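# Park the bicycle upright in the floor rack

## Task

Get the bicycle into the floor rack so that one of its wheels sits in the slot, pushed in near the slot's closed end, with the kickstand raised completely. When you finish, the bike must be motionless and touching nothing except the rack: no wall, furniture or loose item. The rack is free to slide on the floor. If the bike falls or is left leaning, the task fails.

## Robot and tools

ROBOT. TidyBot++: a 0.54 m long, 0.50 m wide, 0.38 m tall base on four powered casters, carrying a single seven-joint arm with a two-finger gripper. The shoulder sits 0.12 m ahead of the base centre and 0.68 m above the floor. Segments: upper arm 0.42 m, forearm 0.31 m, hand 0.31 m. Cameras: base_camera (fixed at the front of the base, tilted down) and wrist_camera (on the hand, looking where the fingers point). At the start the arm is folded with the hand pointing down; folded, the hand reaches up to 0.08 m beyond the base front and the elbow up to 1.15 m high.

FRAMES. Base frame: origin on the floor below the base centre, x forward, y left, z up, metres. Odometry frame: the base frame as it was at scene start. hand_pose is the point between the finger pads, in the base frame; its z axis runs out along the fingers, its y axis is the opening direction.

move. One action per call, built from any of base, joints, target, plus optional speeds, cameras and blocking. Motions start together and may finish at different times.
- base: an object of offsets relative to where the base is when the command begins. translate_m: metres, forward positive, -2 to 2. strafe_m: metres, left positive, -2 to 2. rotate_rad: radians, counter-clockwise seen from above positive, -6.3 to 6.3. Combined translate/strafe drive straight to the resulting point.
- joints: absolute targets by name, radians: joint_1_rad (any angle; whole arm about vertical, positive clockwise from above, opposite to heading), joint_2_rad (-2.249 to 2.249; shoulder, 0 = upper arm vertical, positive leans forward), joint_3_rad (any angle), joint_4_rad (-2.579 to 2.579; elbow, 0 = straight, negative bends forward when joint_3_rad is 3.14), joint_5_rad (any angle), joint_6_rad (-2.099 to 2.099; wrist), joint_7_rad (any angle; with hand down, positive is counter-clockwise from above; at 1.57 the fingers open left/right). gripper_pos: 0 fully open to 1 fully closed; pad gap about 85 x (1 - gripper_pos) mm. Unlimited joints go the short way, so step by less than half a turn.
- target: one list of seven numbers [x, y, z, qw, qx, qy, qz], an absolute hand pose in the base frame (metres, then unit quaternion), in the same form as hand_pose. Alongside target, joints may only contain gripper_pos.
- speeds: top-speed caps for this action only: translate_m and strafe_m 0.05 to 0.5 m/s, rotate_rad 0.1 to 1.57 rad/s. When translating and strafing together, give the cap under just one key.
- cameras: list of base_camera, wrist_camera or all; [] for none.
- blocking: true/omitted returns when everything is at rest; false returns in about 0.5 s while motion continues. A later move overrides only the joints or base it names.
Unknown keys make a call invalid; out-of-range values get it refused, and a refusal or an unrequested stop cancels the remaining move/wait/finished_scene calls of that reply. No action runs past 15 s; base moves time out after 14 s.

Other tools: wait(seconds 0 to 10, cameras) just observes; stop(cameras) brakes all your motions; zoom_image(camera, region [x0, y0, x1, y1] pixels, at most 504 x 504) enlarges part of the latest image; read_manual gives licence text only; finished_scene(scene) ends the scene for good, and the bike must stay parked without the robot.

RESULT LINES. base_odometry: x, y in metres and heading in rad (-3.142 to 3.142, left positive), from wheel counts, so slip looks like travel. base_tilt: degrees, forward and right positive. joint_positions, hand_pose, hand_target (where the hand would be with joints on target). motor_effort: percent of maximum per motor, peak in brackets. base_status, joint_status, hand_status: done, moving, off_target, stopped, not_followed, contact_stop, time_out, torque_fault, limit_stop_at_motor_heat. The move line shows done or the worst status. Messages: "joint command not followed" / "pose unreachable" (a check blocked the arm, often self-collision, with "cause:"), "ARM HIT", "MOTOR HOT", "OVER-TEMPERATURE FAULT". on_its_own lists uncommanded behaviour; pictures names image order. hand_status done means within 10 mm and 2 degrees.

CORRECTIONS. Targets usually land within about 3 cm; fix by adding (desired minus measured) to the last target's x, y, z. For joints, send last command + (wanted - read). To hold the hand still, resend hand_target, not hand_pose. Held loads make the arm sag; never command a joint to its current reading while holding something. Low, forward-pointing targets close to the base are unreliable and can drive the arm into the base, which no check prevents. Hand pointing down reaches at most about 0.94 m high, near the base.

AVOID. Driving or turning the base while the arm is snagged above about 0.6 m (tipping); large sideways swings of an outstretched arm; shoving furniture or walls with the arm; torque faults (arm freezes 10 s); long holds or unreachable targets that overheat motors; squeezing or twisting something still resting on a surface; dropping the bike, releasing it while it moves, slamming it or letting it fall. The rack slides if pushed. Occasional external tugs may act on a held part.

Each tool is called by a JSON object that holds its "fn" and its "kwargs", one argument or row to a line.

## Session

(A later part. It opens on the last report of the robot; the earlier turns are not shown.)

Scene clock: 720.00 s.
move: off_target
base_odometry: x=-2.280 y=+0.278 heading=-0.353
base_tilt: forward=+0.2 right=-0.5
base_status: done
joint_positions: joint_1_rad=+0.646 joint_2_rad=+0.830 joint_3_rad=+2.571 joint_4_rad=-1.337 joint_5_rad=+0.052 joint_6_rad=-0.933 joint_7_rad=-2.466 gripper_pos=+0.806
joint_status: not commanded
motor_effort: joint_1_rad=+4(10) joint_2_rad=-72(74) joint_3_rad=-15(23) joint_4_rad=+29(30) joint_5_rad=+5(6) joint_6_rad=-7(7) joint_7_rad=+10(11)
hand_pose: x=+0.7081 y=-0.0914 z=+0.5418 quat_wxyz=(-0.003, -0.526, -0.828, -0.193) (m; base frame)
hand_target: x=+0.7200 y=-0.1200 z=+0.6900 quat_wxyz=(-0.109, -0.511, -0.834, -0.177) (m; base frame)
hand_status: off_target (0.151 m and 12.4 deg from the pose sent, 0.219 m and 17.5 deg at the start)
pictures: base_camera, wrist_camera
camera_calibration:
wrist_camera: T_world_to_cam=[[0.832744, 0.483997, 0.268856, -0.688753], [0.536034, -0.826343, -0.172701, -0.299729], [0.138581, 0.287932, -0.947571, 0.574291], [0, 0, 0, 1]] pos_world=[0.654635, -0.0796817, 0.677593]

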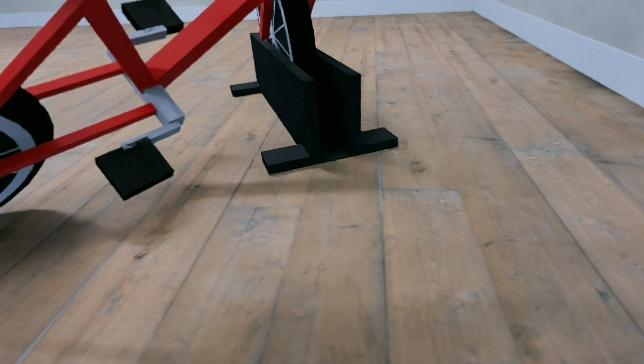

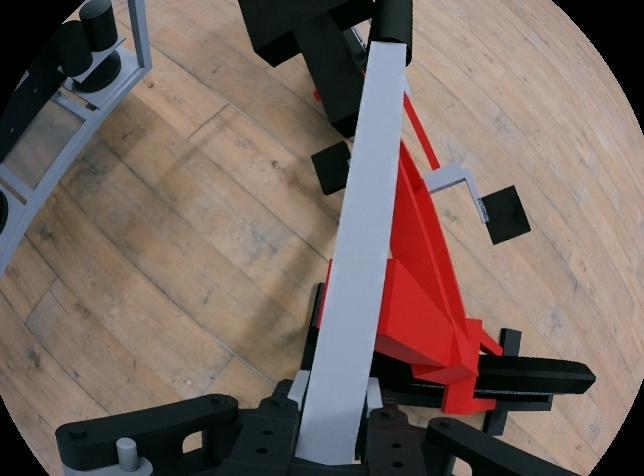

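{"fn": "move", "kwargs": {
  "base": {"translate_m": 0.06},
  "speeds": {"translate_m": 0.1},
  "target": [0.72, -0.10, 0.77, -0.0727, -0.5175, -0.8443, -0.1187]
}}

Scene clock: 722.60 s.
move: off_target
base_odometry: x=-2.223 y=+0.257 heading=-0.354
base_tilt: forward=+0.3 right=-0.5
base_status: done
joint_positions: joint_1_rad=+0.418 joint_2_rad=+0.862 joint_3_rad=+2.765 joint_4_rad=-0.966 joint_5_rad=+0.028 joint_6_rad=-1.299 joint_7_rad=-2.546 gripper_pos=+0.806
joint_status: not commanded
motor_effort: joint_1_rad=+3(6) joint_2_rad=-86(87) joint_3_rad=-9(15) joint_4_rad=+32(34) joint_5_rad=+8(9) joint_6_rad=-16(16) joint_7_rad=+14(14)
hand_pose: x=+0.7426 y=-0.0849 z=+0.5927 quat_wxyz=(+0.027, -0.536, -0.834, -0.128) (m; base frame)
hand_target: x=+0.7200 y=-0.1000 z=+0.7700 quat_wxyz=(-0.073, -0.517, -0.844, -0.119) (m; base frame)
hand_status: off_target (0.179 m and 11.7 deg from the pose sent, 0.229 m and 11.8 deg at the start)
pictures: base_camera, wrist_camera
camera_calibration:
wrist_camera: T_world_to_cam=[[0.856758, 0.499742, 0.127372, -0.666901], [0.515256, -0.839928, -0.17039, -0.291091], [0.0218322, 0.211612, -0.97711, 0.71357], [0, 0, 0, 1]] pos_world=[0.705781, -0.0622177, 0.732582]

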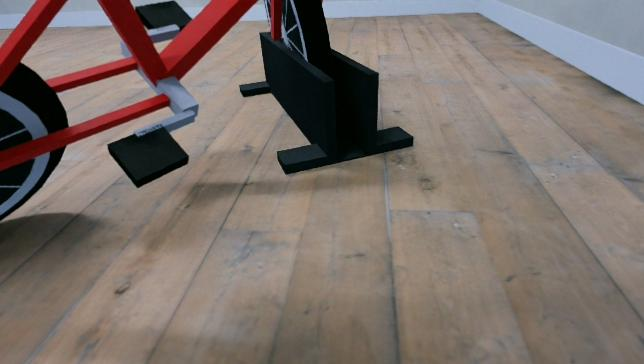

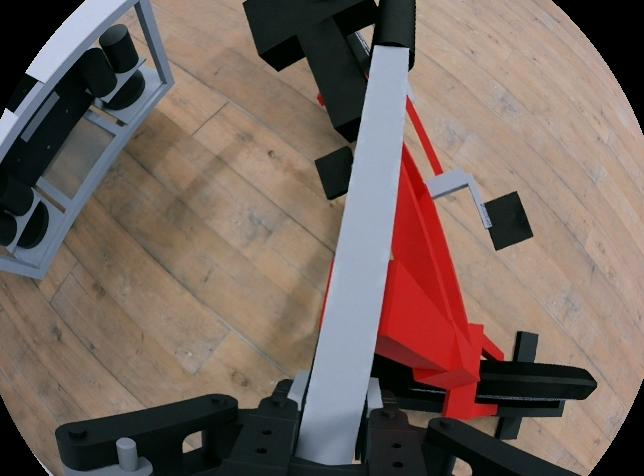

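{"fn": "move", "kwargs": {
  "base": {"translate_m": 0.10},
  "speeds": {"translate_m": 0.1},
  "target": [0.63, -0.09, 0.77, -0.0727, -0.5175, -0.8443, -0.1187]
}}

Scene clock: 727.03 s.
move: off_target
base_odometry: x=-2.129 y=+0.222 heading=-0.354
base_tilt: forward=+0.3 right=-0.5
base_status: done
joint_positions: joint_1_rad=+0.490 joint_2_rad=+0.628 joint_3_rad=+2.811 joint_4_rad=-1.314 joint_5_rad=-0.068 joint_6_rad=-1.250 joint_7_rad=-2.548 gripper_pos=+0.806
joint_status: not commanded
motor_effort: joint_1_rad=+3(5) joint_2_rad=-75(87) joint_3_rad=-10(10) joint_4_rad=+33(35) joint_5_rad=+6(9) joint_6_rad=-19(22) joint_7_rad=+14(15)
hand_pose: x=+0.6374 y=-0.0800 z=+0.6193 quat_wxyz=(+0.060, -0.567, -0.814, -0.114) (m; base frame)
hand_target: x=+0.6300 y=-0.0900 z=+0.7700 quat_wxyz=(-0.073, -0.517, -0.844, -0.119) (m; base frame)
hand_status: off_target (0.151 m and 16.6 deg from the pose sent, 0.210 m and 11.7 deg at the start)
pictures: base_camera, wrist_camera
camera_calibration:
wrist_camera: T_world_to_cam=[[0.894235, 0.442729, 0.0658405, -0.572983], [0.445696, -0.867204, -0.222062, -0.154172], [-0.0412161, 0.227921, -0.972807, 0.779713], [0, 0, 0, 1]] pos_world=[0.613232, -0.0577349, 0.762]

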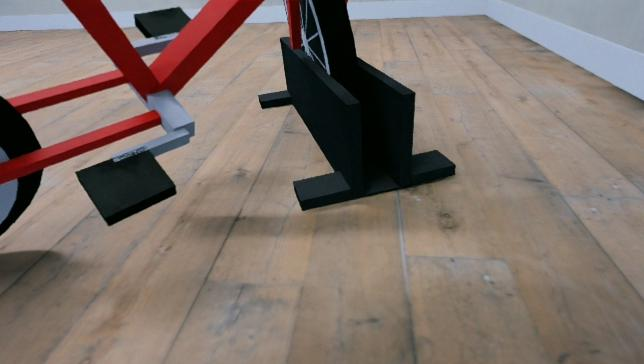

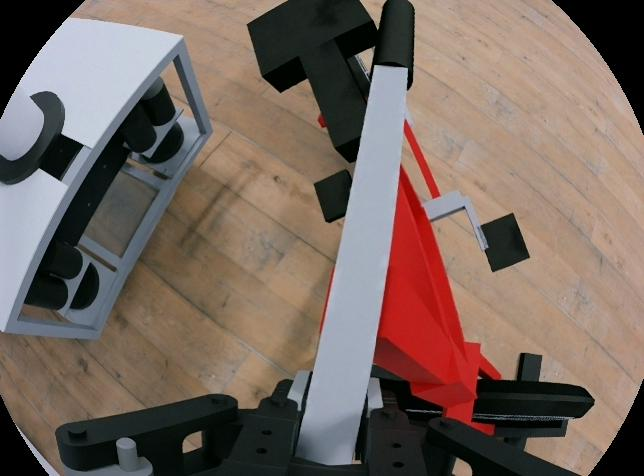

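{"fn": "move", "kwargs": {
  "target": [0.62, -0.09, 0.79, -0.0693, -0.659, -0.7448, -0.0783]
}}

Scene clock: 730.63 s.
move: off_target
base_odometry: x=-2.129 y=+0.222 heading=-0.354
base_tilt: forward=+0.2 right=-0.5
base_status: not commanded
joint_positions: joint_1_rad=+0.349 joint_2_rad=+0.556 joint_3_rad=+2.905 joint_4_rad=-1.297 joint_5_rad=-0.033 joint_6_rad=-1.322 joint_7_rad=-2.799 gripper_pos=+0.806
joint_status: not commanded
motor_effort: joint_1_rad=+5(6) joint_2_rad=-68(77) joint_3_rad=-3(10) joint_4_rad=+35(37) joint_5_rad=+3(8) joint_6_rad=-10(20) joint_7_rad=+3(14)
hand_pose: x=+0.6276 y=-0.0597 z=+0.6503 quat_wxyz=(+0.049, -0.636, -0.768, -0.061) (m; base frame)
hand_target: x=+0.6200 y=-0.0900 z=+0.7900 quat_wxyz=(-0.069, -0.659, -0.745, -0.078) (m; base frame)
hand_status: off_target (0.143 m and 14.2 deg from the pose sent, 0.172 m and 20.3 deg at the start)
pictures: base_camera, wrist_camera
camera_calibration:
wrist_camera: T_world_to_cam=[[0.955166, 0.294722, -0.0282235, -0.56117], [0.286811, -0.944734, -0.158796, -0.0713266], [-0.0734645, 0.143582, -0.986908, 0.829192], [0, 0, 0, 1]] pos_world=[0.617384, -0.0210528, 0.791171]

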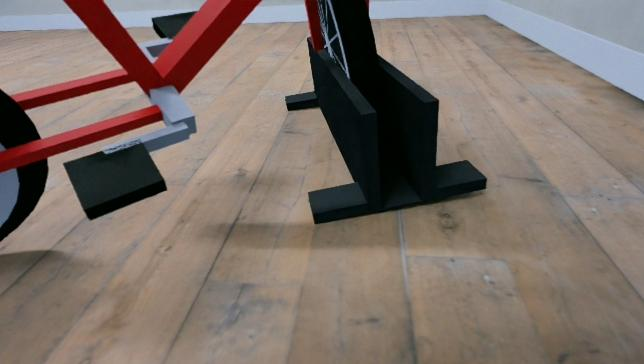

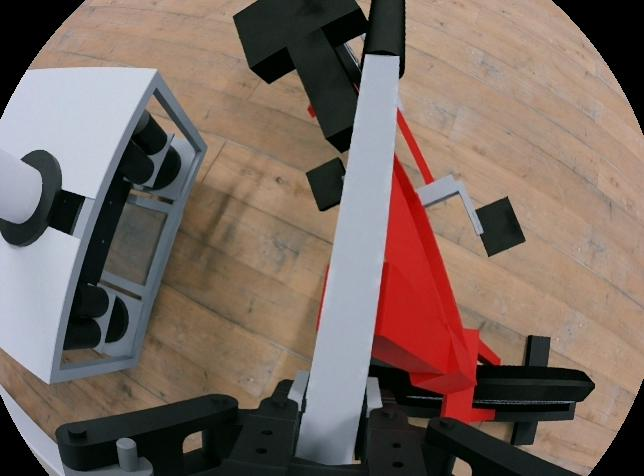

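{"fn": "move", "kwargs": {
  "target": [0.60, -0.07, 0.81, -0.0829, -0.789, -0.6054, -0.0637]
}}

Scene clock: 733.23 s.
move: off_target
base_odometry: x=-2.129 y=+0.222 heading=-0.354
base_tilt: forward=+0.3 right=-0.5
base_status: not commanded
joint_positions: joint_1_rad=+0.199 joint_2_rad=+0.486 joint_3_rad=+3.008 joint_4_rad=-1.307 joint_5_rad=+0.014 joint_6_rad=-1.368 joint_7_rad=-3.231 gripper_pos=+0.806
joint_status: not commanded
motor_effort: joint_1_rad=+3(5) joint_2_rad=-68(70) joint_3_rad=-2(3) joint_4_rad=+38(39) joint_5_rad=+2(3) joint_6_rad=-6(10) joint_7_rad=+1(3)
hand_pose: x=+0.6130 y=-0.0421 z=+0.6756 quat_wxyz=(+0.023, -0.763, -0.646, -0.012) (m; base frame)
hand_target: x=+0.6000 y=-0.0700 z=+0.8100 quat_wxyz=(-0.083, -0.789, -0.605, -0.064) (m; base frame)
hand_status: off_target (0.138 m and 14.6 deg from the pose sent, 0.162 m and 29.8 deg at the start)
pictures: base_camera, wrist_camera
camera_calibration:
wrist_camera: T_world_to_cam=[[0.994113, -0.0578121, -0.0916366, -0.547516], [-0.0633652, -0.996251, -0.0588937, 0.0984832], [-0.0878883, 0.0643535, -0.994049, 0.86093], [0, 0, 0, 1]] pos_world=[0.626199, 0.011057, 0.811435]

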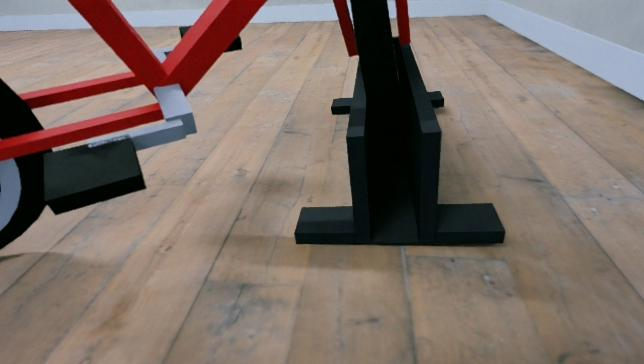

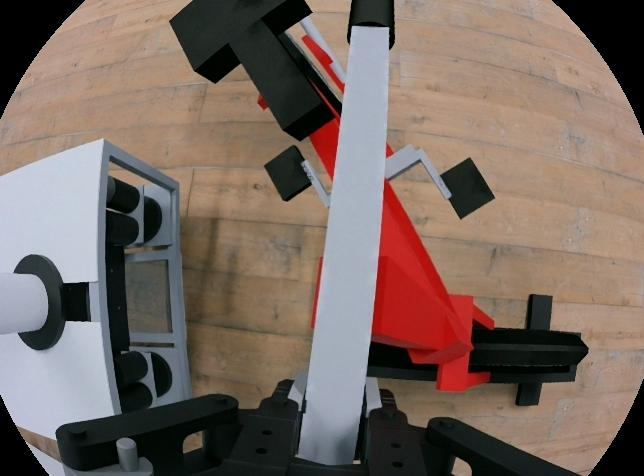

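{"fn": "move", "kwargs": {
  "target": [0.59, -0.045, 0.83, -0.0947, -0.9013, -0.4203, -0.0442]
}}

Scene clock: 735.57 s.
move: off_target
base_odometry: x=-2.129 y=+0.222 heading=-0.354
base_tilt: forward=+0.2 right=-0.5
base_status: not commanded
joint_positions: joint_1_rad=+0.045 joint_2_rad=+0.482 joint_3_rad=+3.064 joint_4_rad=-1.273 joint_5_rad=+0.087 joint_6_rad=-1.465 joint_7_rad=-3.753 gripper_pos=+0.806
joint_status: not commanded
motor_effort: joint_1_rad=+2(4) joint_2_rad=-67(68) joint_3_rad=+0(1) joint_4_rad=+38(39) joint_5_rad=+4(6) joint_6_rad=-7(9) joint_7_rad=+0(2)
hand_pose: x=+0.5987 y=-0.0144 z=+0.6877 quat_wxyz=(-0.005, -0.877, -0.478, +0.046) (m; base frame)
hand_target: x=+0.5900 y=-0.0450 z=+0.8300 quat_wxyz=(-0.095, -0.901, -0.420, -0.044) (m; base frame)
hand_status: off_target (0.146 m and 16.2 deg from the pose sent, 0.156 m and 33.5 deg at the start)
pictures: base_camera, wrist_camera
camera_calibration:
wrist_camera: T_world_to_cam=[[0.881647, -0.456461, -0.119758, -0.449685], [-0.45099, -0.889702, 0.0709791, 0.270177], [-0.138948, -0.00856893, -0.990263, 0.896791], [0, 0, 0, 1]] pos_world=[0.642917, 0.0427979, 0.815028]

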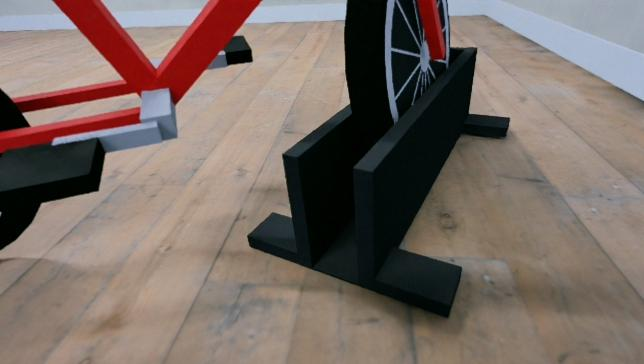

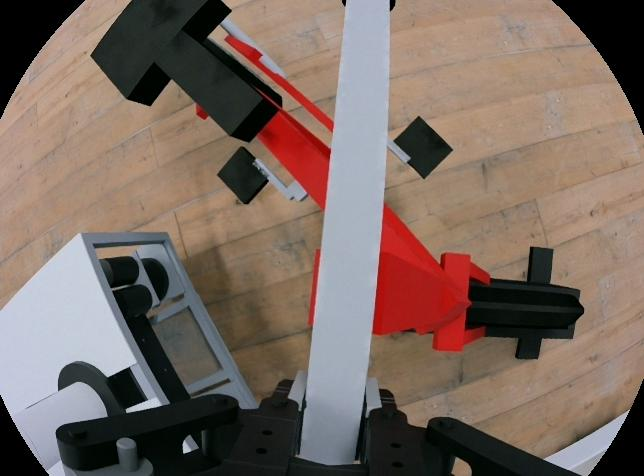

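{"fn": "move", "kwargs": {
  "target": [0.573, -0.025, 0.84, -0.102, -0.9709, -0.2153, -0.0226]
}}

Scene clock: 737.77 s.
move: off_target
base_odometry: x=-2.129 y=+0.223 heading=-0.354
base_tilt: forward=+0.2 right=-0.5
base_status: not commanded
joint_positions: joint_1_rad=-0.080 joint_2_rad=+0.514 joint_3_rad=+3.115 joint_4_rad=-1.226 joint_5_rad=+0.117 joint_6_rad=-1.580 joint_7_rad=-4.237 gripper_pos=+0.806
joint_status: not commanded
motor_effort: joint_1_rad=+2(3) joint_2_rad=-71(73) joint_3_rad=+3(3) joint_4_rad=+40(40) joint_5_rad=+9(11) joint_6_rad=-8(10) joint_7_rad=-1(3)
hand_pose: x=+0.5819 y=+0.0130 z=+0.6905 quat_wxyz=(-0.034, -0.952, -0.289, +0.097) (m; base frame)
hand_target: x=+0.5730 y=-0.0250 z=+0.8400 quat_wxyz=(-0.102, -0.971, -0.215, -0.023) (m; base frame)
hand_status: off_target (0.154 m and 18.0 deg from the pose sent, 0.155 m and 34.8 deg at the start)
pictures: base_camera, wrist_camera
camera_calibration:
wrist_camera: T_world_to_cam=[[0.624, -0.776601, -0.0866835, -0.290821], [-0.753906, -0.62749, 0.194635, 0.374249], [-0.205547, -0.0561014, -0.977038, 0.927738], [0, 0, 0, 1]] pos_world=[0.654314, 0.0610325, 0.808384]

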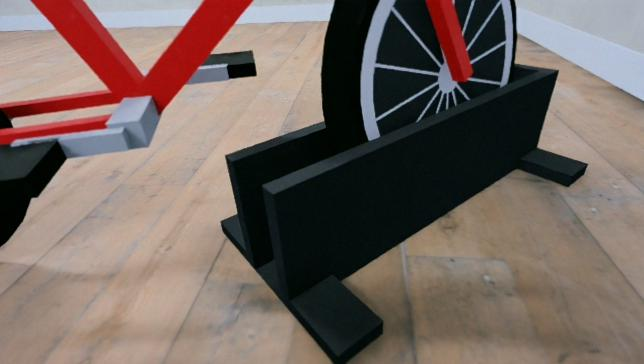

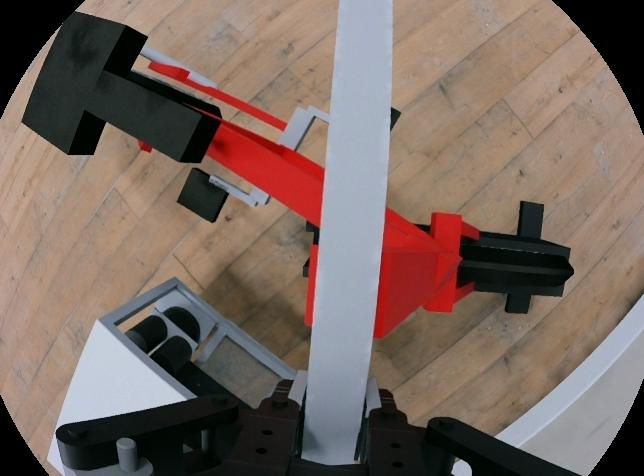

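{"fn": "move", "kwargs": {
  "target": [0.563, -0.008, 0.85, -0.1044, -0.9936, -0.0434, -0.0046]
}}

Scene clock: 741.03 s.
move: off_target
base_odometry: x=-2.129 y=+0.223 heading=-0.354
base_tilt: forward=+0.2 right=-0.5
base_status: not commanded
joint_positions: joint_1_rad=-0.159 joint_2_rad=+0.576 joint_3_rad=+3.158 joint_4_rad=-1.129 joint_5_rad=+0.119 joint_6_rad=-1.682 joint_7_rad=-4.600 gripper_pos=+0.806
joint_status: not commanded
motor_effort: joint_1_rad=+2(3) joint_2_rad=-77(79) joint_3_rad=+4(5) joint_4_rad=+40(41) joint_5_rad=+14(15) joint_6_rad=-12(14) joint_7_rad=-1(3)
hand_pose: x=+0.5844 y=+0.0328 z=+0.6930 quat_wxyz=(-0.066, -0.982, -0.128, +0.121) (m; base frame)
hand_target: x=+0.5630 y=-0.0080 z=+0.8500 quat_wxyz=(-0.104, -0.994, -0.043, -0.005) (m; base frame)
hand_status: off_target (0.164 m and 18.0 deg from the pose sent, 0.162 m and 32.0 deg at the start)
pictures: base_camera, wrist_camera
camera_calibration:
wrist_camera: T_world_to_cam=[[0.345333, -0.938476, -0.00278745, -0.166729], [-0.907236, -0.334594, 0.254892, 0.426312], [-0.240143, -0.0854939, -0.966965, 0.946022], [0, 0, 0, 1]] pos_world=[0.671523, 0.0670493, 0.805643]

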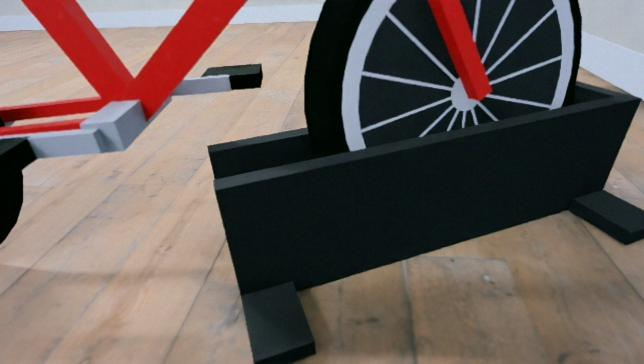

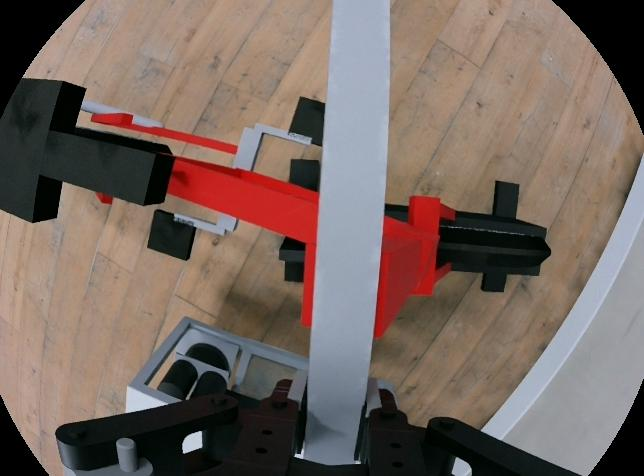

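{"fn": "move", "kwargs": {
  "target": [0.56, 0.0, 0.76, -0.05, -0.998, -0.0434, -0.0046]
}}

Scene clock: 744.67 s.
move: off_target
base_odometry: x=-2.129 y=+0.223 heading=-0.354
base_tilt: forward=+0.2 right=-0.5
base_status: not commanded
joint_positions: joint_1_rad=-0.116 joint_2_rad=+0.445 joint_3_rad=+3.157 joint_4_rad=-1.352 joint_5_rad=+0.100 joint_6_rad=-1.537 joint_7_rad=-4.604 gripper_pos=+0.806
joint_status: not commanded
motor_effort: joint_1_rad=+4(5) joint_2_rad=-51(79) joint_3_rad=+5(6) joint_4_rad=+28(40) joint_5_rad=+7(14) joint_6_rad=-8(15) joint_7_rad=-3(3)
hand_pose: x=+0.5480 y=+0.0142 z=+0.6869 quat_wxyz=(-0.053, -0.988, -0.111, +0.097) (m; base frame)
hand_target: x=+0.5600 y=+0.0000 z=+0.7600 quat_wxyz=(-0.050, -0.998, -0.043, -0.005) (m; base frame)
hand_status: off_target (0.075 m and 14.0 deg from the pose sent, 0.078 m and 17.6 deg at the start)
pictures: base_camera, wrist_camera
camera_calibration:
wrist_camera: T_world_to_cam=[[0.312011, -0.949975, -0.0139965, -0.145533], [-0.929849, -0.308359, 0.20074, 0.43781], [-0.195014, -0.0496186, -0.979544, 0.913156], [0, 0, 0, 1]] pos_world=[0.630583, 0.0420593, 0.804554]

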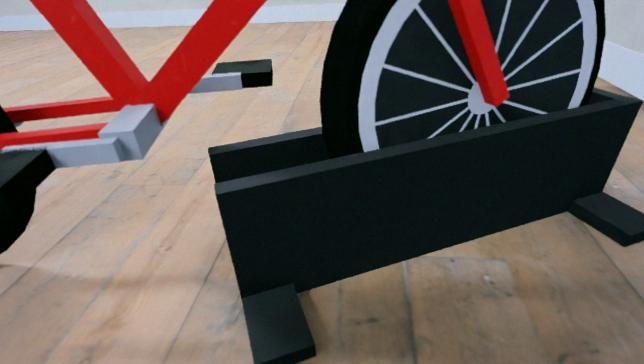

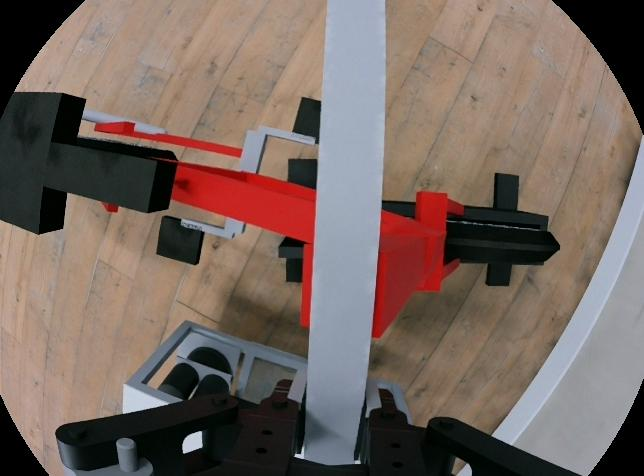

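{"fn": "move", "kwargs": {
  "target": [0.556, 0.012, 0.755, -0.0522, -0.9968, 0.061, 0.003]
}}

Scene clock: 758.37 s.
move: off_target
base_odometry: x=-2.129 y=+0.223 heading=-0.354
base_tilt: forward=+0.3 right=-0.5
base_status: not commanded
joint_positions: joint_1_rad=-0.138 joint_2_rad=+0.446 joint_3_rad=+3.165 joint_4_rad=-1.354 joint_5_rad=+0.081 joint_6_rad=-1.534 joint_7_rad=-4.842 gripper_pos=+0.806
joint_status: not commanded
motor_effort: joint_1_rad=+1(5) joint_2_rad=-52(54) joint_3_rad=+2(5) joint_4_rad=+28(29) joint_5_rad=+8(10) joint_6_rad=-9(11) joint_7_rad=-1(5)
hand_pose: x=+0.5475 y=+0.0267 z=+0.6856 quat_wxyz=(-0.056, -0.994, +0.001, +0.089) (m; base frame)
hand_target: x=+0.5560 y=+0.0120 z=+0.7550 quat_wxyz=(-0.052, -0.997, +0.061, +0.003) (m; base frame)
hand_status: off_target (0.071 m and 12.1 deg from the pose sent, 0.069 m and 22.5 deg at the start)
pictures: base_camera, wrist_camera
camera_calibration:
wrist_camera: T_world_to_cam=[[0.0955325, -0.995266, 0.0178627, -0.0355579], [-0.979676, -0.0908262, 0.178845, 0.477994], [-0.176376, -0.0345852, -0.983715, 0.904642], [0, 0, 0, 1]] pos_world=[0.631233, 0.039312, 0.805059]

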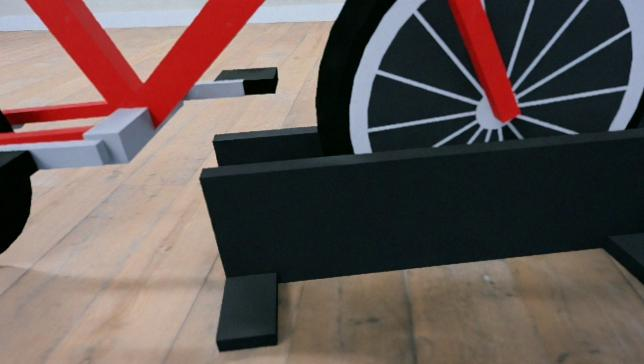

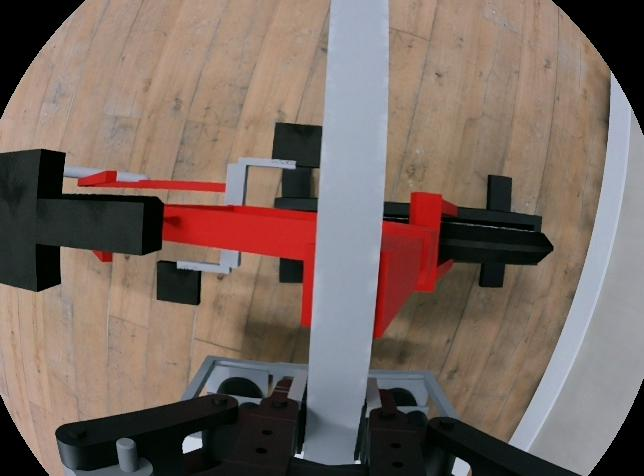

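{"fn": "move", "kwargs": {
  "target": [0.552, 0.02, 0.70, -0.0261, -0.998, 0.061, 0.003]
}}

Scene clock: 761.73 s.
move: off_target
base_odometry: x=-2.129 y=+0.223 heading=-0.354
base_tilt: forward=+0.2 right=-0.5
base_status: not commanded
joint_positions: joint_1_rad=-0.135 joint_2_rad=+0.365 joint_3_rad=+3.165 joint_4_rad=-1.475 joint_5_rad=+0.067 joint_6_rad=-1.419 joint_7_rad=-4.842 gripper_pos=+0.806
joint_status: not commanded
motor_effort: joint_1_rad=+3(3) joint_2_rad=-32(53) joint_3_rad=+3(4) joint_4_rad=+20(29) joint_5_rad=+3(9) joint_6_rad=-2(9) joint_7_rad=-3(3)
hand_pose: x=+0.5357 y=+0.0281 z=+0.6830 quat_wxyz=(-0.044, -0.998, +0.001, +0.053) (m; base frame)
hand_target: x=+0.5520 y=+0.0200 z=+0.7000 quat_wxyz=(-0.026, -0.998, +0.061, +0.003) (m; base frame)
hand_status: off_target (0.025 m and 9.2 deg from the pose sent, 0.017 m and 12.5 deg at the start)
pictures: base_camera, wrist_camera
camera_calibration:
wrist_camera: T_world_to_cam=[[0.0967654, -0.995307, -0.000230337, -0.0213066], [-0.989772, -0.0962517, 0.105294, 0.522851], [-0.104822, -0.00996081, -0.994441, 0.868414], [0, 0, 0, 1]] pos_world=[0.610594, 0.0377688, 0.808529]

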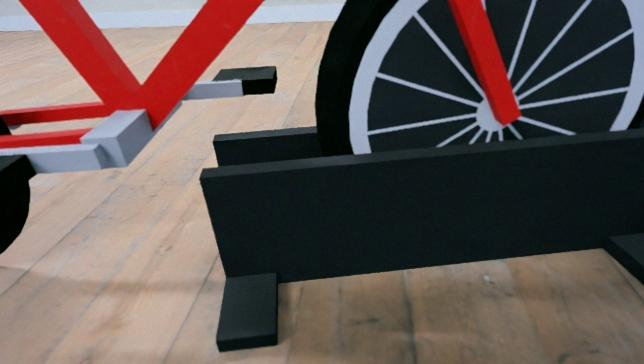

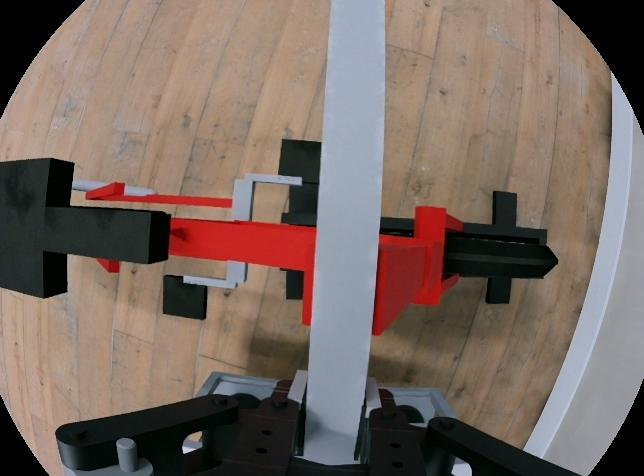

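{"fn": "move", "kwargs": {
  "target": [0.556, -0.03, 0.695, -0.0261, -0.998, 0.061, 0.003]
}}

{"fn": "zoom_image", "kwargs": {
  "camera": "wrist_camera",
  "region": [380, 160, 600, 340]
}}

Scene clock: 764.43 s.
move: off_target
base_odometry: x=-2.129 y=+0.223 heading=-0.354
base_tilt: forward=+0.2 right=-0.5
base_status: not commanded
joint_positions: joint_1_rad=-0.050 joint_2_rad=+0.361 joint_3_rad=+3.169 joint_4_rad=-1.477 joint_5_rad=+0.032 joint_6_rad=-1.388 joint_7_rad=-4.812 gripper_pos=+0.806
joint_status: not commanded
motor_effort: joint_1_rad=+6(10) joint_2_rad=-32(34) joint_3_rad=+5(8) joint_4_rad=+18(20) joint_5_rad=+3(8) joint_6_rad=-2(2) joint_7_rad=-3(5)
hand_pose: x=+0.5452 y=+0.0022 z=+0.6824 quat_wxyz=(-0.023, -0.998, +0.034, +0.041) (m; base frame)
hand_target: x=+0.5560 y=-0.0300 z=+0.6950 quat_wxyz=(-0.026, -0.998, +0.061, +0.003) (m; base frame)
hand_status: off_target (0.036 m and 5.3 deg from the pose sent, 0.063 m and 9.2 deg at the start)
pictures: base_camera, wrist_camera
camera_calibration:
wrist_camera: T_world_to_cam=[[0.0314453, -0.998836, -0.0365816, 0.0123669], [-0.99664, -0.0341033, 0.0744629, 0.55441], [-0.0756238, 0.0341172, -0.996553, 0.853942], [0, 0, 0, 1]] pos_world=[0.616737, 0.00212565, 0.810167]

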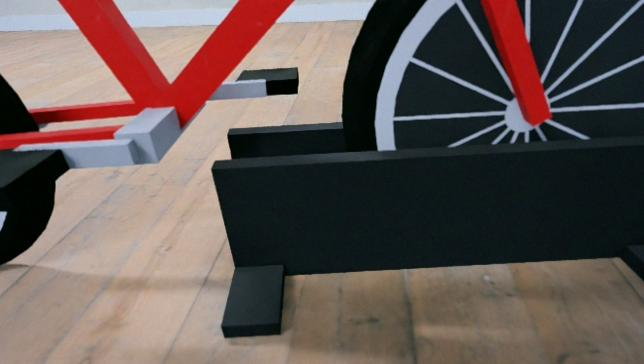

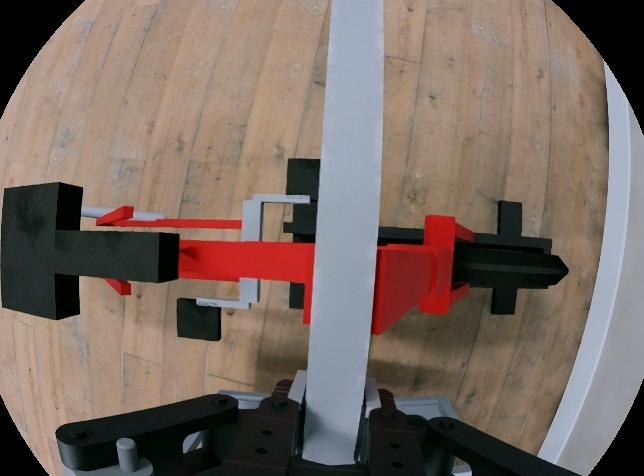

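Scaled by 2.291.

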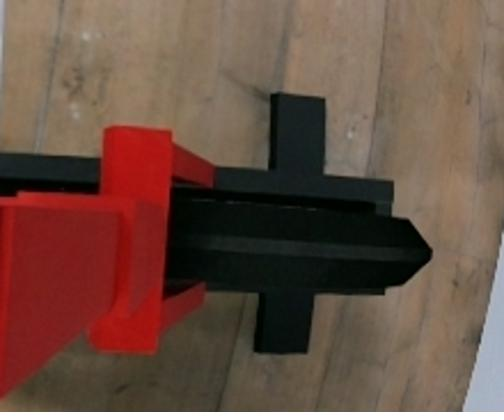

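{"fn": "move", "kwargs": {
  "target": [0.556, -0.065, 0.695, -0.0261, -0.998, 0.061, 0.003]
}}

Scene clock: 766.30 s.
move: off_target
base_odometry: x=-2.129 y=+0.223 heading=-0.354
base_tilt: forward=+0.2 right=-0.5
base_status: not commanded
joint_positions: joint_1_rad=+0.009 joint_2_rad=+0.361 joint_3_rad=+3.177 joint_4_rad=-1.477 joint_5_rad=+0.017 joint_6_rad=-1.384 joint_7_rad=-4.759 gripper_pos=+0.806
joint_status: not commanded
motor_effort: joint_1_rad=+7(10) joint_2_rad=-33(34) joint_3_rad=+6(8) joint_4_rad=+19(20) joint_5_rad=+6(8) joint_6_rad=-3(3) joint_7_rad=-2(3)
hand_pose: x=+0.5456 y=-0.0215 z=+0.6823 quat_wxyz=(-0.014, -0.998, +0.043, +0.040) (m; base frame)
hand_target: x=+0.5560 y=-0.0650 z=+0.6950 quat_wxyz=(-0.026, -0.998, +0.061, +0.003) (m; base frame)
hand_status: off_target (0.047 m and 4.9 deg from the pose sent, 0.069 m and 5.3 deg at the start)
pictures: base_camera, wrist_camera
camera_calibration:
wrist_camera: T_world_to_cam=[[0.0133044, -0.998515, -0.0528217, 0.00972893], [-0.997252, -0.0171011, 0.0720878, 0.556364], [-0.072884, 0.0517174, -0.995999, 0.8532], [0, 0, 0, 1]] pos_world=[0.616891, -0.0248964, 0.810193]

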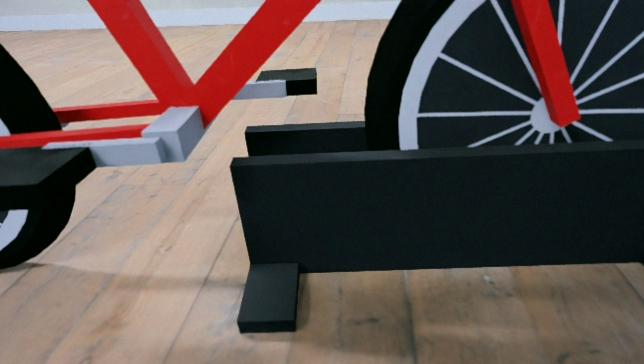

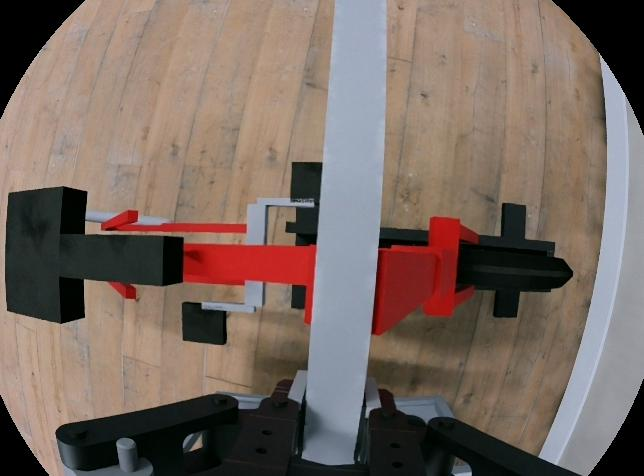

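{"fn": "move", "kwargs": {
  "target": [0.556, -0.095, 0.695, -0.0261, -0.998, 0.061, 0.003]
}}

Scene clock: 768.60 s.
move: off_target
base_odometry: x=-2.129 y=+0.223 heading=-0.354
base_tilt: forward=+0.2 right=-0.5
base_status: not commanded
joint_positions: joint_1_rad=+0.065 joint_2_rad=+0.361 joint_3_rad=+3.190 joint_4_rad=-1.476 joint_5_rad=-0.001 joint_6_rad=-1.384 joint_7_rad=-4.691 gripper_pos=+0.806
joint_status: not commanded
motor_effort: joint_1_rad=+7(11) joint_2_rad=-33(33) joint_3_rad=+6(9) joint_4_rad=+19(20) joint_5_rad=+5(9) joint_6_rad=-1(2) joint_7_rad=-1(1)
hand_pose: x=+0.5443 y=-0.0453 z=+0.6823 quat_wxyz=(-0.005, -0.998, +0.045, +0.040) (m; base frame)
hand_target: x=+0.5560 y=-0.0950 z=+0.6950 quat_wxyz=(-0.026, -0.998, +0.061, +0.003) (m; base frame)
hand_status: off_target (0.053 m and 5.2 deg from the pose sent, 0.075 m and 4.9 deg at the start)
pictures: base_camera, wrist_camera
camera_calibration:
wrist_camera: T_world_to_cam=[[0.00781495, -0.997462, -0.0707654, 0.00123442], [-0.997411, -0.012834, 0.070751, 0.555854], [-0.0714796, 0.0700293, -0.994981, 0.853719], [0, 0, 0, 1]] pos_world=[0.615429, -0.0514202, 0.810194]

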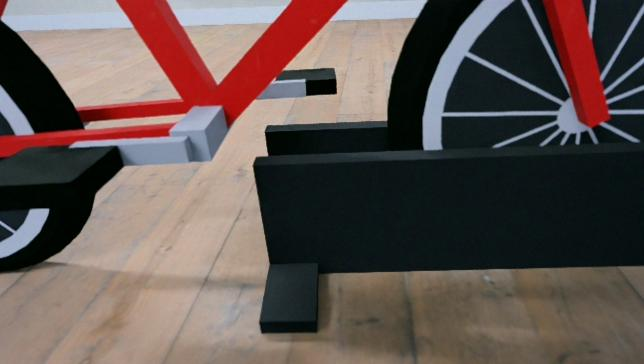

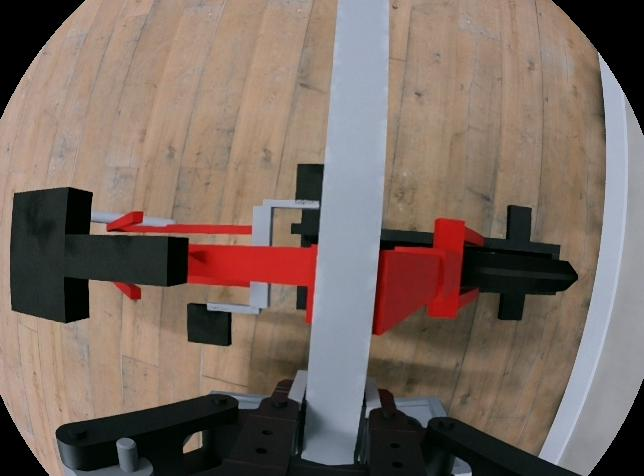

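{"fn": "move", "kwargs": {
  "target": [0.550, -0.055, 0.69, -0.0261, -0.998, 0.061, 0.003],
  "cameras": []
}}

{"fn": "move", "kwargs": {
  "joints": {"gripper_pos": 0.65}
}}

{"fn": "move", "kwargs": {
  "joints": {"gripper_pos": 1.0}
}}

Scene clock: 775.63 s.
move: off_target
base_odometry: x=-2.129 y=+0.223 heading=-0.354
base_tilt: forward=+0.2 right=-0.5
base_status: not commanded
joint_positions: joint_1_rad=+0.046 joint_2_rad=+0.348 joint_3_rad=+3.199 joint_4_rad=-1.496 joint_5_rad=+0.008 joint_6_rad=-1.369 joint_7_rad=-4.700 gripper_pos=+0.806
joint_status: not commanded
motor_effort: joint_1_rad=+0(8) joint_2_rad=-29(33) joint_3_rad=+0(6) joint_4_rad=+17(19) joint_5_rad=+1(5) joint_6_rad=-1(2) joint_7_rad=-1(1)
hand_pose: x=+0.5417 y=-0.0432 z=+0.6819 quat_wxyz=(-0.012, -0.998, +0.043, +0.036) (m; base frame)
hand_target: x=+0.5500 y=-0.0550 z=+0.6900 quat_wxyz=(-0.026, -0.998, +0.061, +0.003) (m; base frame)
hand_status: off_target (0.017 m and 4.6 deg from the pose sent, 0.014 m and 5.2 deg at the start)
pictures: none
No camera images: "cameras" was empty.

Scene clock: 776.80 s.
move: done
base_odometry: x=-2.129 y=+0.223 heading=-0.354
base_tilt: forward=+0.2 right=-0.5
base_status: not commanded
joint_positions: joint_1_rad=+0.040 joint_2_rad=+0.332 joint_3_rad=+3.201 joint_4_rad=-1.496 joint_5_rad=+0.007 joint_6_rad=-1.350 joint_7_rad=-4.700 gripper_pos=+0.650
joint_status: all done
motor_effort: joint_1_rad=+1(4) joint_2_rad=-26(32) joint_3_rad=+0(4) joint_4_rad=+16(18) joint_5_rad=+2(7) joint_6_rad=-1(9) joint_7_rad=+1(2)
hand_pose: x=+0.5474 y=-0.0419 z=+0.6888 quat_wxyz=(-0.012, -0.999, +0.041, +0.018) (m; base frame)
hand_target: x=+0.5500 y=-0.0550 z=+0.6900 quat_wxyz=(-0.026, -0.998, +0.061, +0.003) (m; base frame)
hand_status: not commanded
pictures: base_camera, wrist_camera
camera_calibration:
wrist_camera: T_world_to_cam=[[0.0193491, -0.998316, -0.0546965, -0.0124049], [-0.999369, -0.0209421, 0.0287022, 0.588253], [-0.0297993, 0.0541066, -0.99809, 0.838779], [0, 0, 0, 1]] pos_world=[0.613117, -0.0454482, 0.819615]

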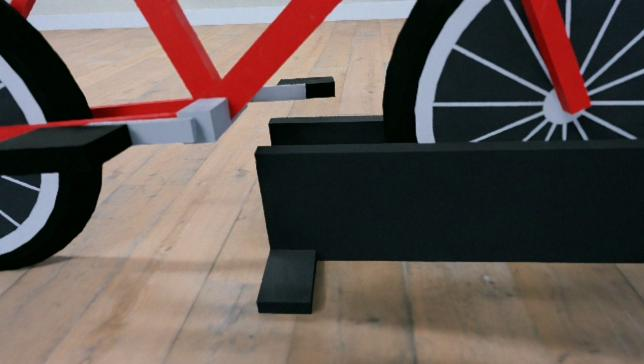

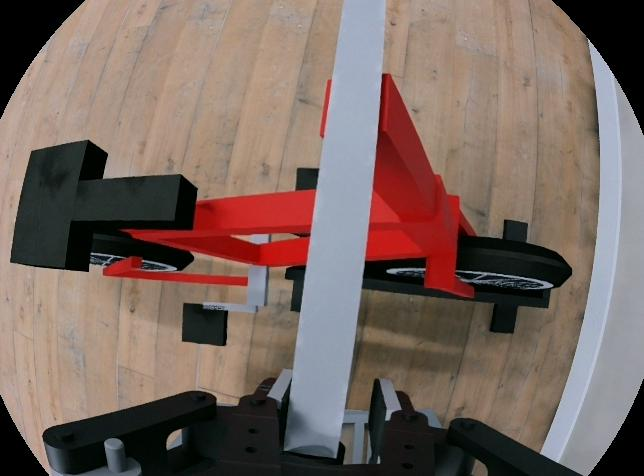

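Scene clock: 777.53 s.
move: off_target
base_odometry: x=-2.129 y=+0.223 heading=-0.354
base_tilt: forward=+0.2 right=-0.6
base_status: not commanded
joint_positions: joint_1_rad=+0.026 joint_2_rad=+0.329 joint_3_rad=+3.204 joint_4_rad=-1.496 joint_5_rad=+0.004 joint_6_rad=-1.350 joint_7_rad=-4.706 gripper_pos=+0.806
joint_status: gripper_pos off_target (ended at +0.806, target +1.000)
motor_effort: joint_1_rad=+2(6) joint_2_rad=-27(28) joint_3_rad=+1(5) joint_4_rad=+18(18) joint_5_rad=+6(9) joint_6_rad=-1(1) joint_7_rad=+4(5)
hand_pose: x=+0.5479 y=-0.0363 z=+0.6898 quat_wxyz=(-0.011, -0.999, +0.039, +0.017) (m; base frame)
hand_target: x=+0.5500 y=-0.0550 z=+0.6900 quat_wxyz=(-0.026, -0.998, +0.061, +0.003) (m; base frame)
hand_status: not commanded
pictures: base_camera, wrist_camera
camera_calibration:
wrist_camera: T_world_to_cam=[[0.0240276, -0.998126, -0.0562767, -0.00822762], [-0.999339, -0.0255164, 0.0258875, 0.590565], [-0.027275, 0.0556175, -0.99808, 0.838199], [0, 0, 0, 1]] pos_world=[0.613234, -0.0397616, 0.820838]

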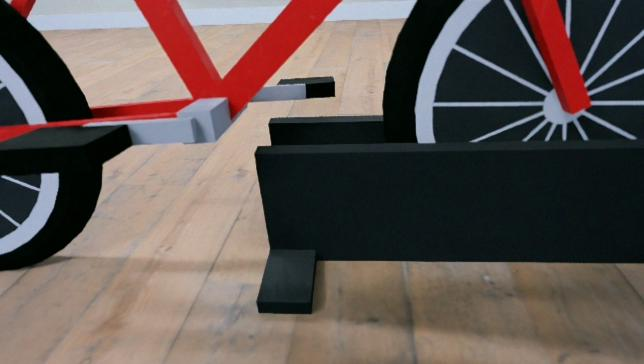

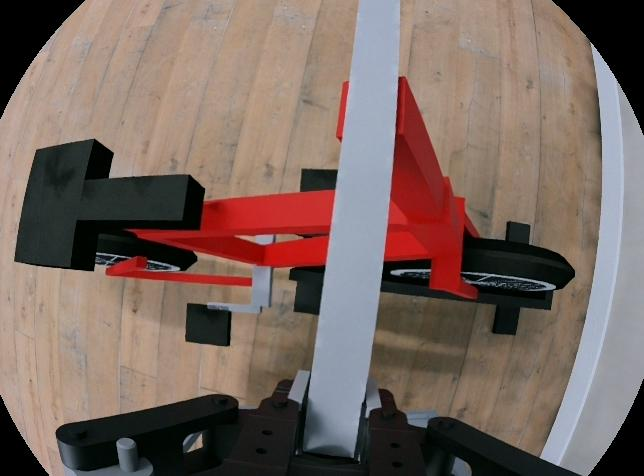

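{"fn": "move", "kwargs": {
  "target": [0.485, -0.05, 0.69, -0.0261, -0.998, 0.061, 0.003]
}}

Scene clock: 782.20 s.
move: off_target
base_odometry: x=-2.129 y=+0.223 heading=-0.354
base_tilt: forward=+0.2 right=-0.5
base_status: not commanded
joint_positions: joint_1_rad=+0.028 joint_2_rad=+0.202 joint_3_rad=+3.204 joint_4_rad=-1.678 joint_5_rad=+0.012 joint_6_rad=-1.272 joint_7_rad=-4.706 gripper_pos=+0.807
joint_status: not commanded
motor_effort: joint_1_rad=-1(2) joint_2_rad=-24(28) joint_3_rad=-1(2) joint_4_rad=+15(17) joint_5_rad=+0(6) joint_6_rad=-7(8) joint_7_rad=+1(4)
hand_pose: x=+0.4987 y=-0.0361 z=+0.6872 quat_wxyz=(-0.012, -0.999, +0.040, +0.006) (m; base frame)
hand_target: x=+0.4850 y=-0.0500 z=+0.6900 quat_wxyz=(-0.026, -0.998, +0.061, +0.003) (m; base frame)
hand_status: off_target (0.020 m and 3.0 deg from the pose sent, 0.064 m and 3.5 deg at the start)
pictures: base_camera, wrist_camera
camera_calibration:
wrist_camera: T_world_to_cam=[[0.0239579, -0.998231, -0.0544176, -0.00817747], [-0.999703, -0.0241602, 0.00306366, 0.557337], [-0.00437299, 0.0543281, -0.998514, 0.823018], [0, 0, 0, 1]] pos_world=[0.560966, -0.0394106, 0.819642]

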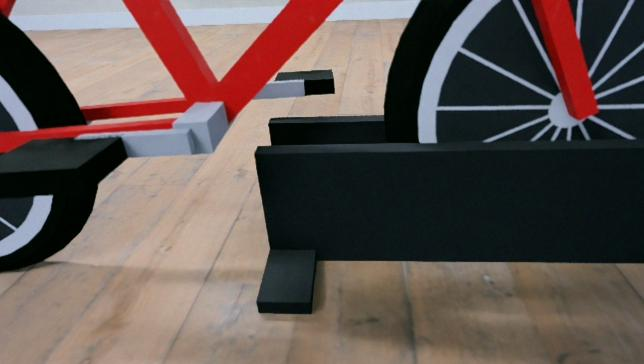

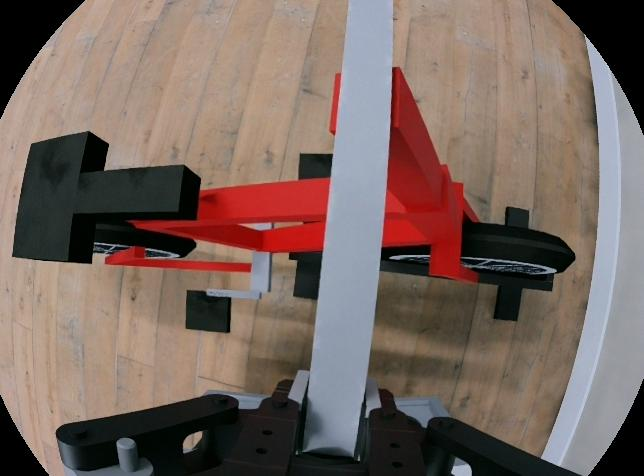

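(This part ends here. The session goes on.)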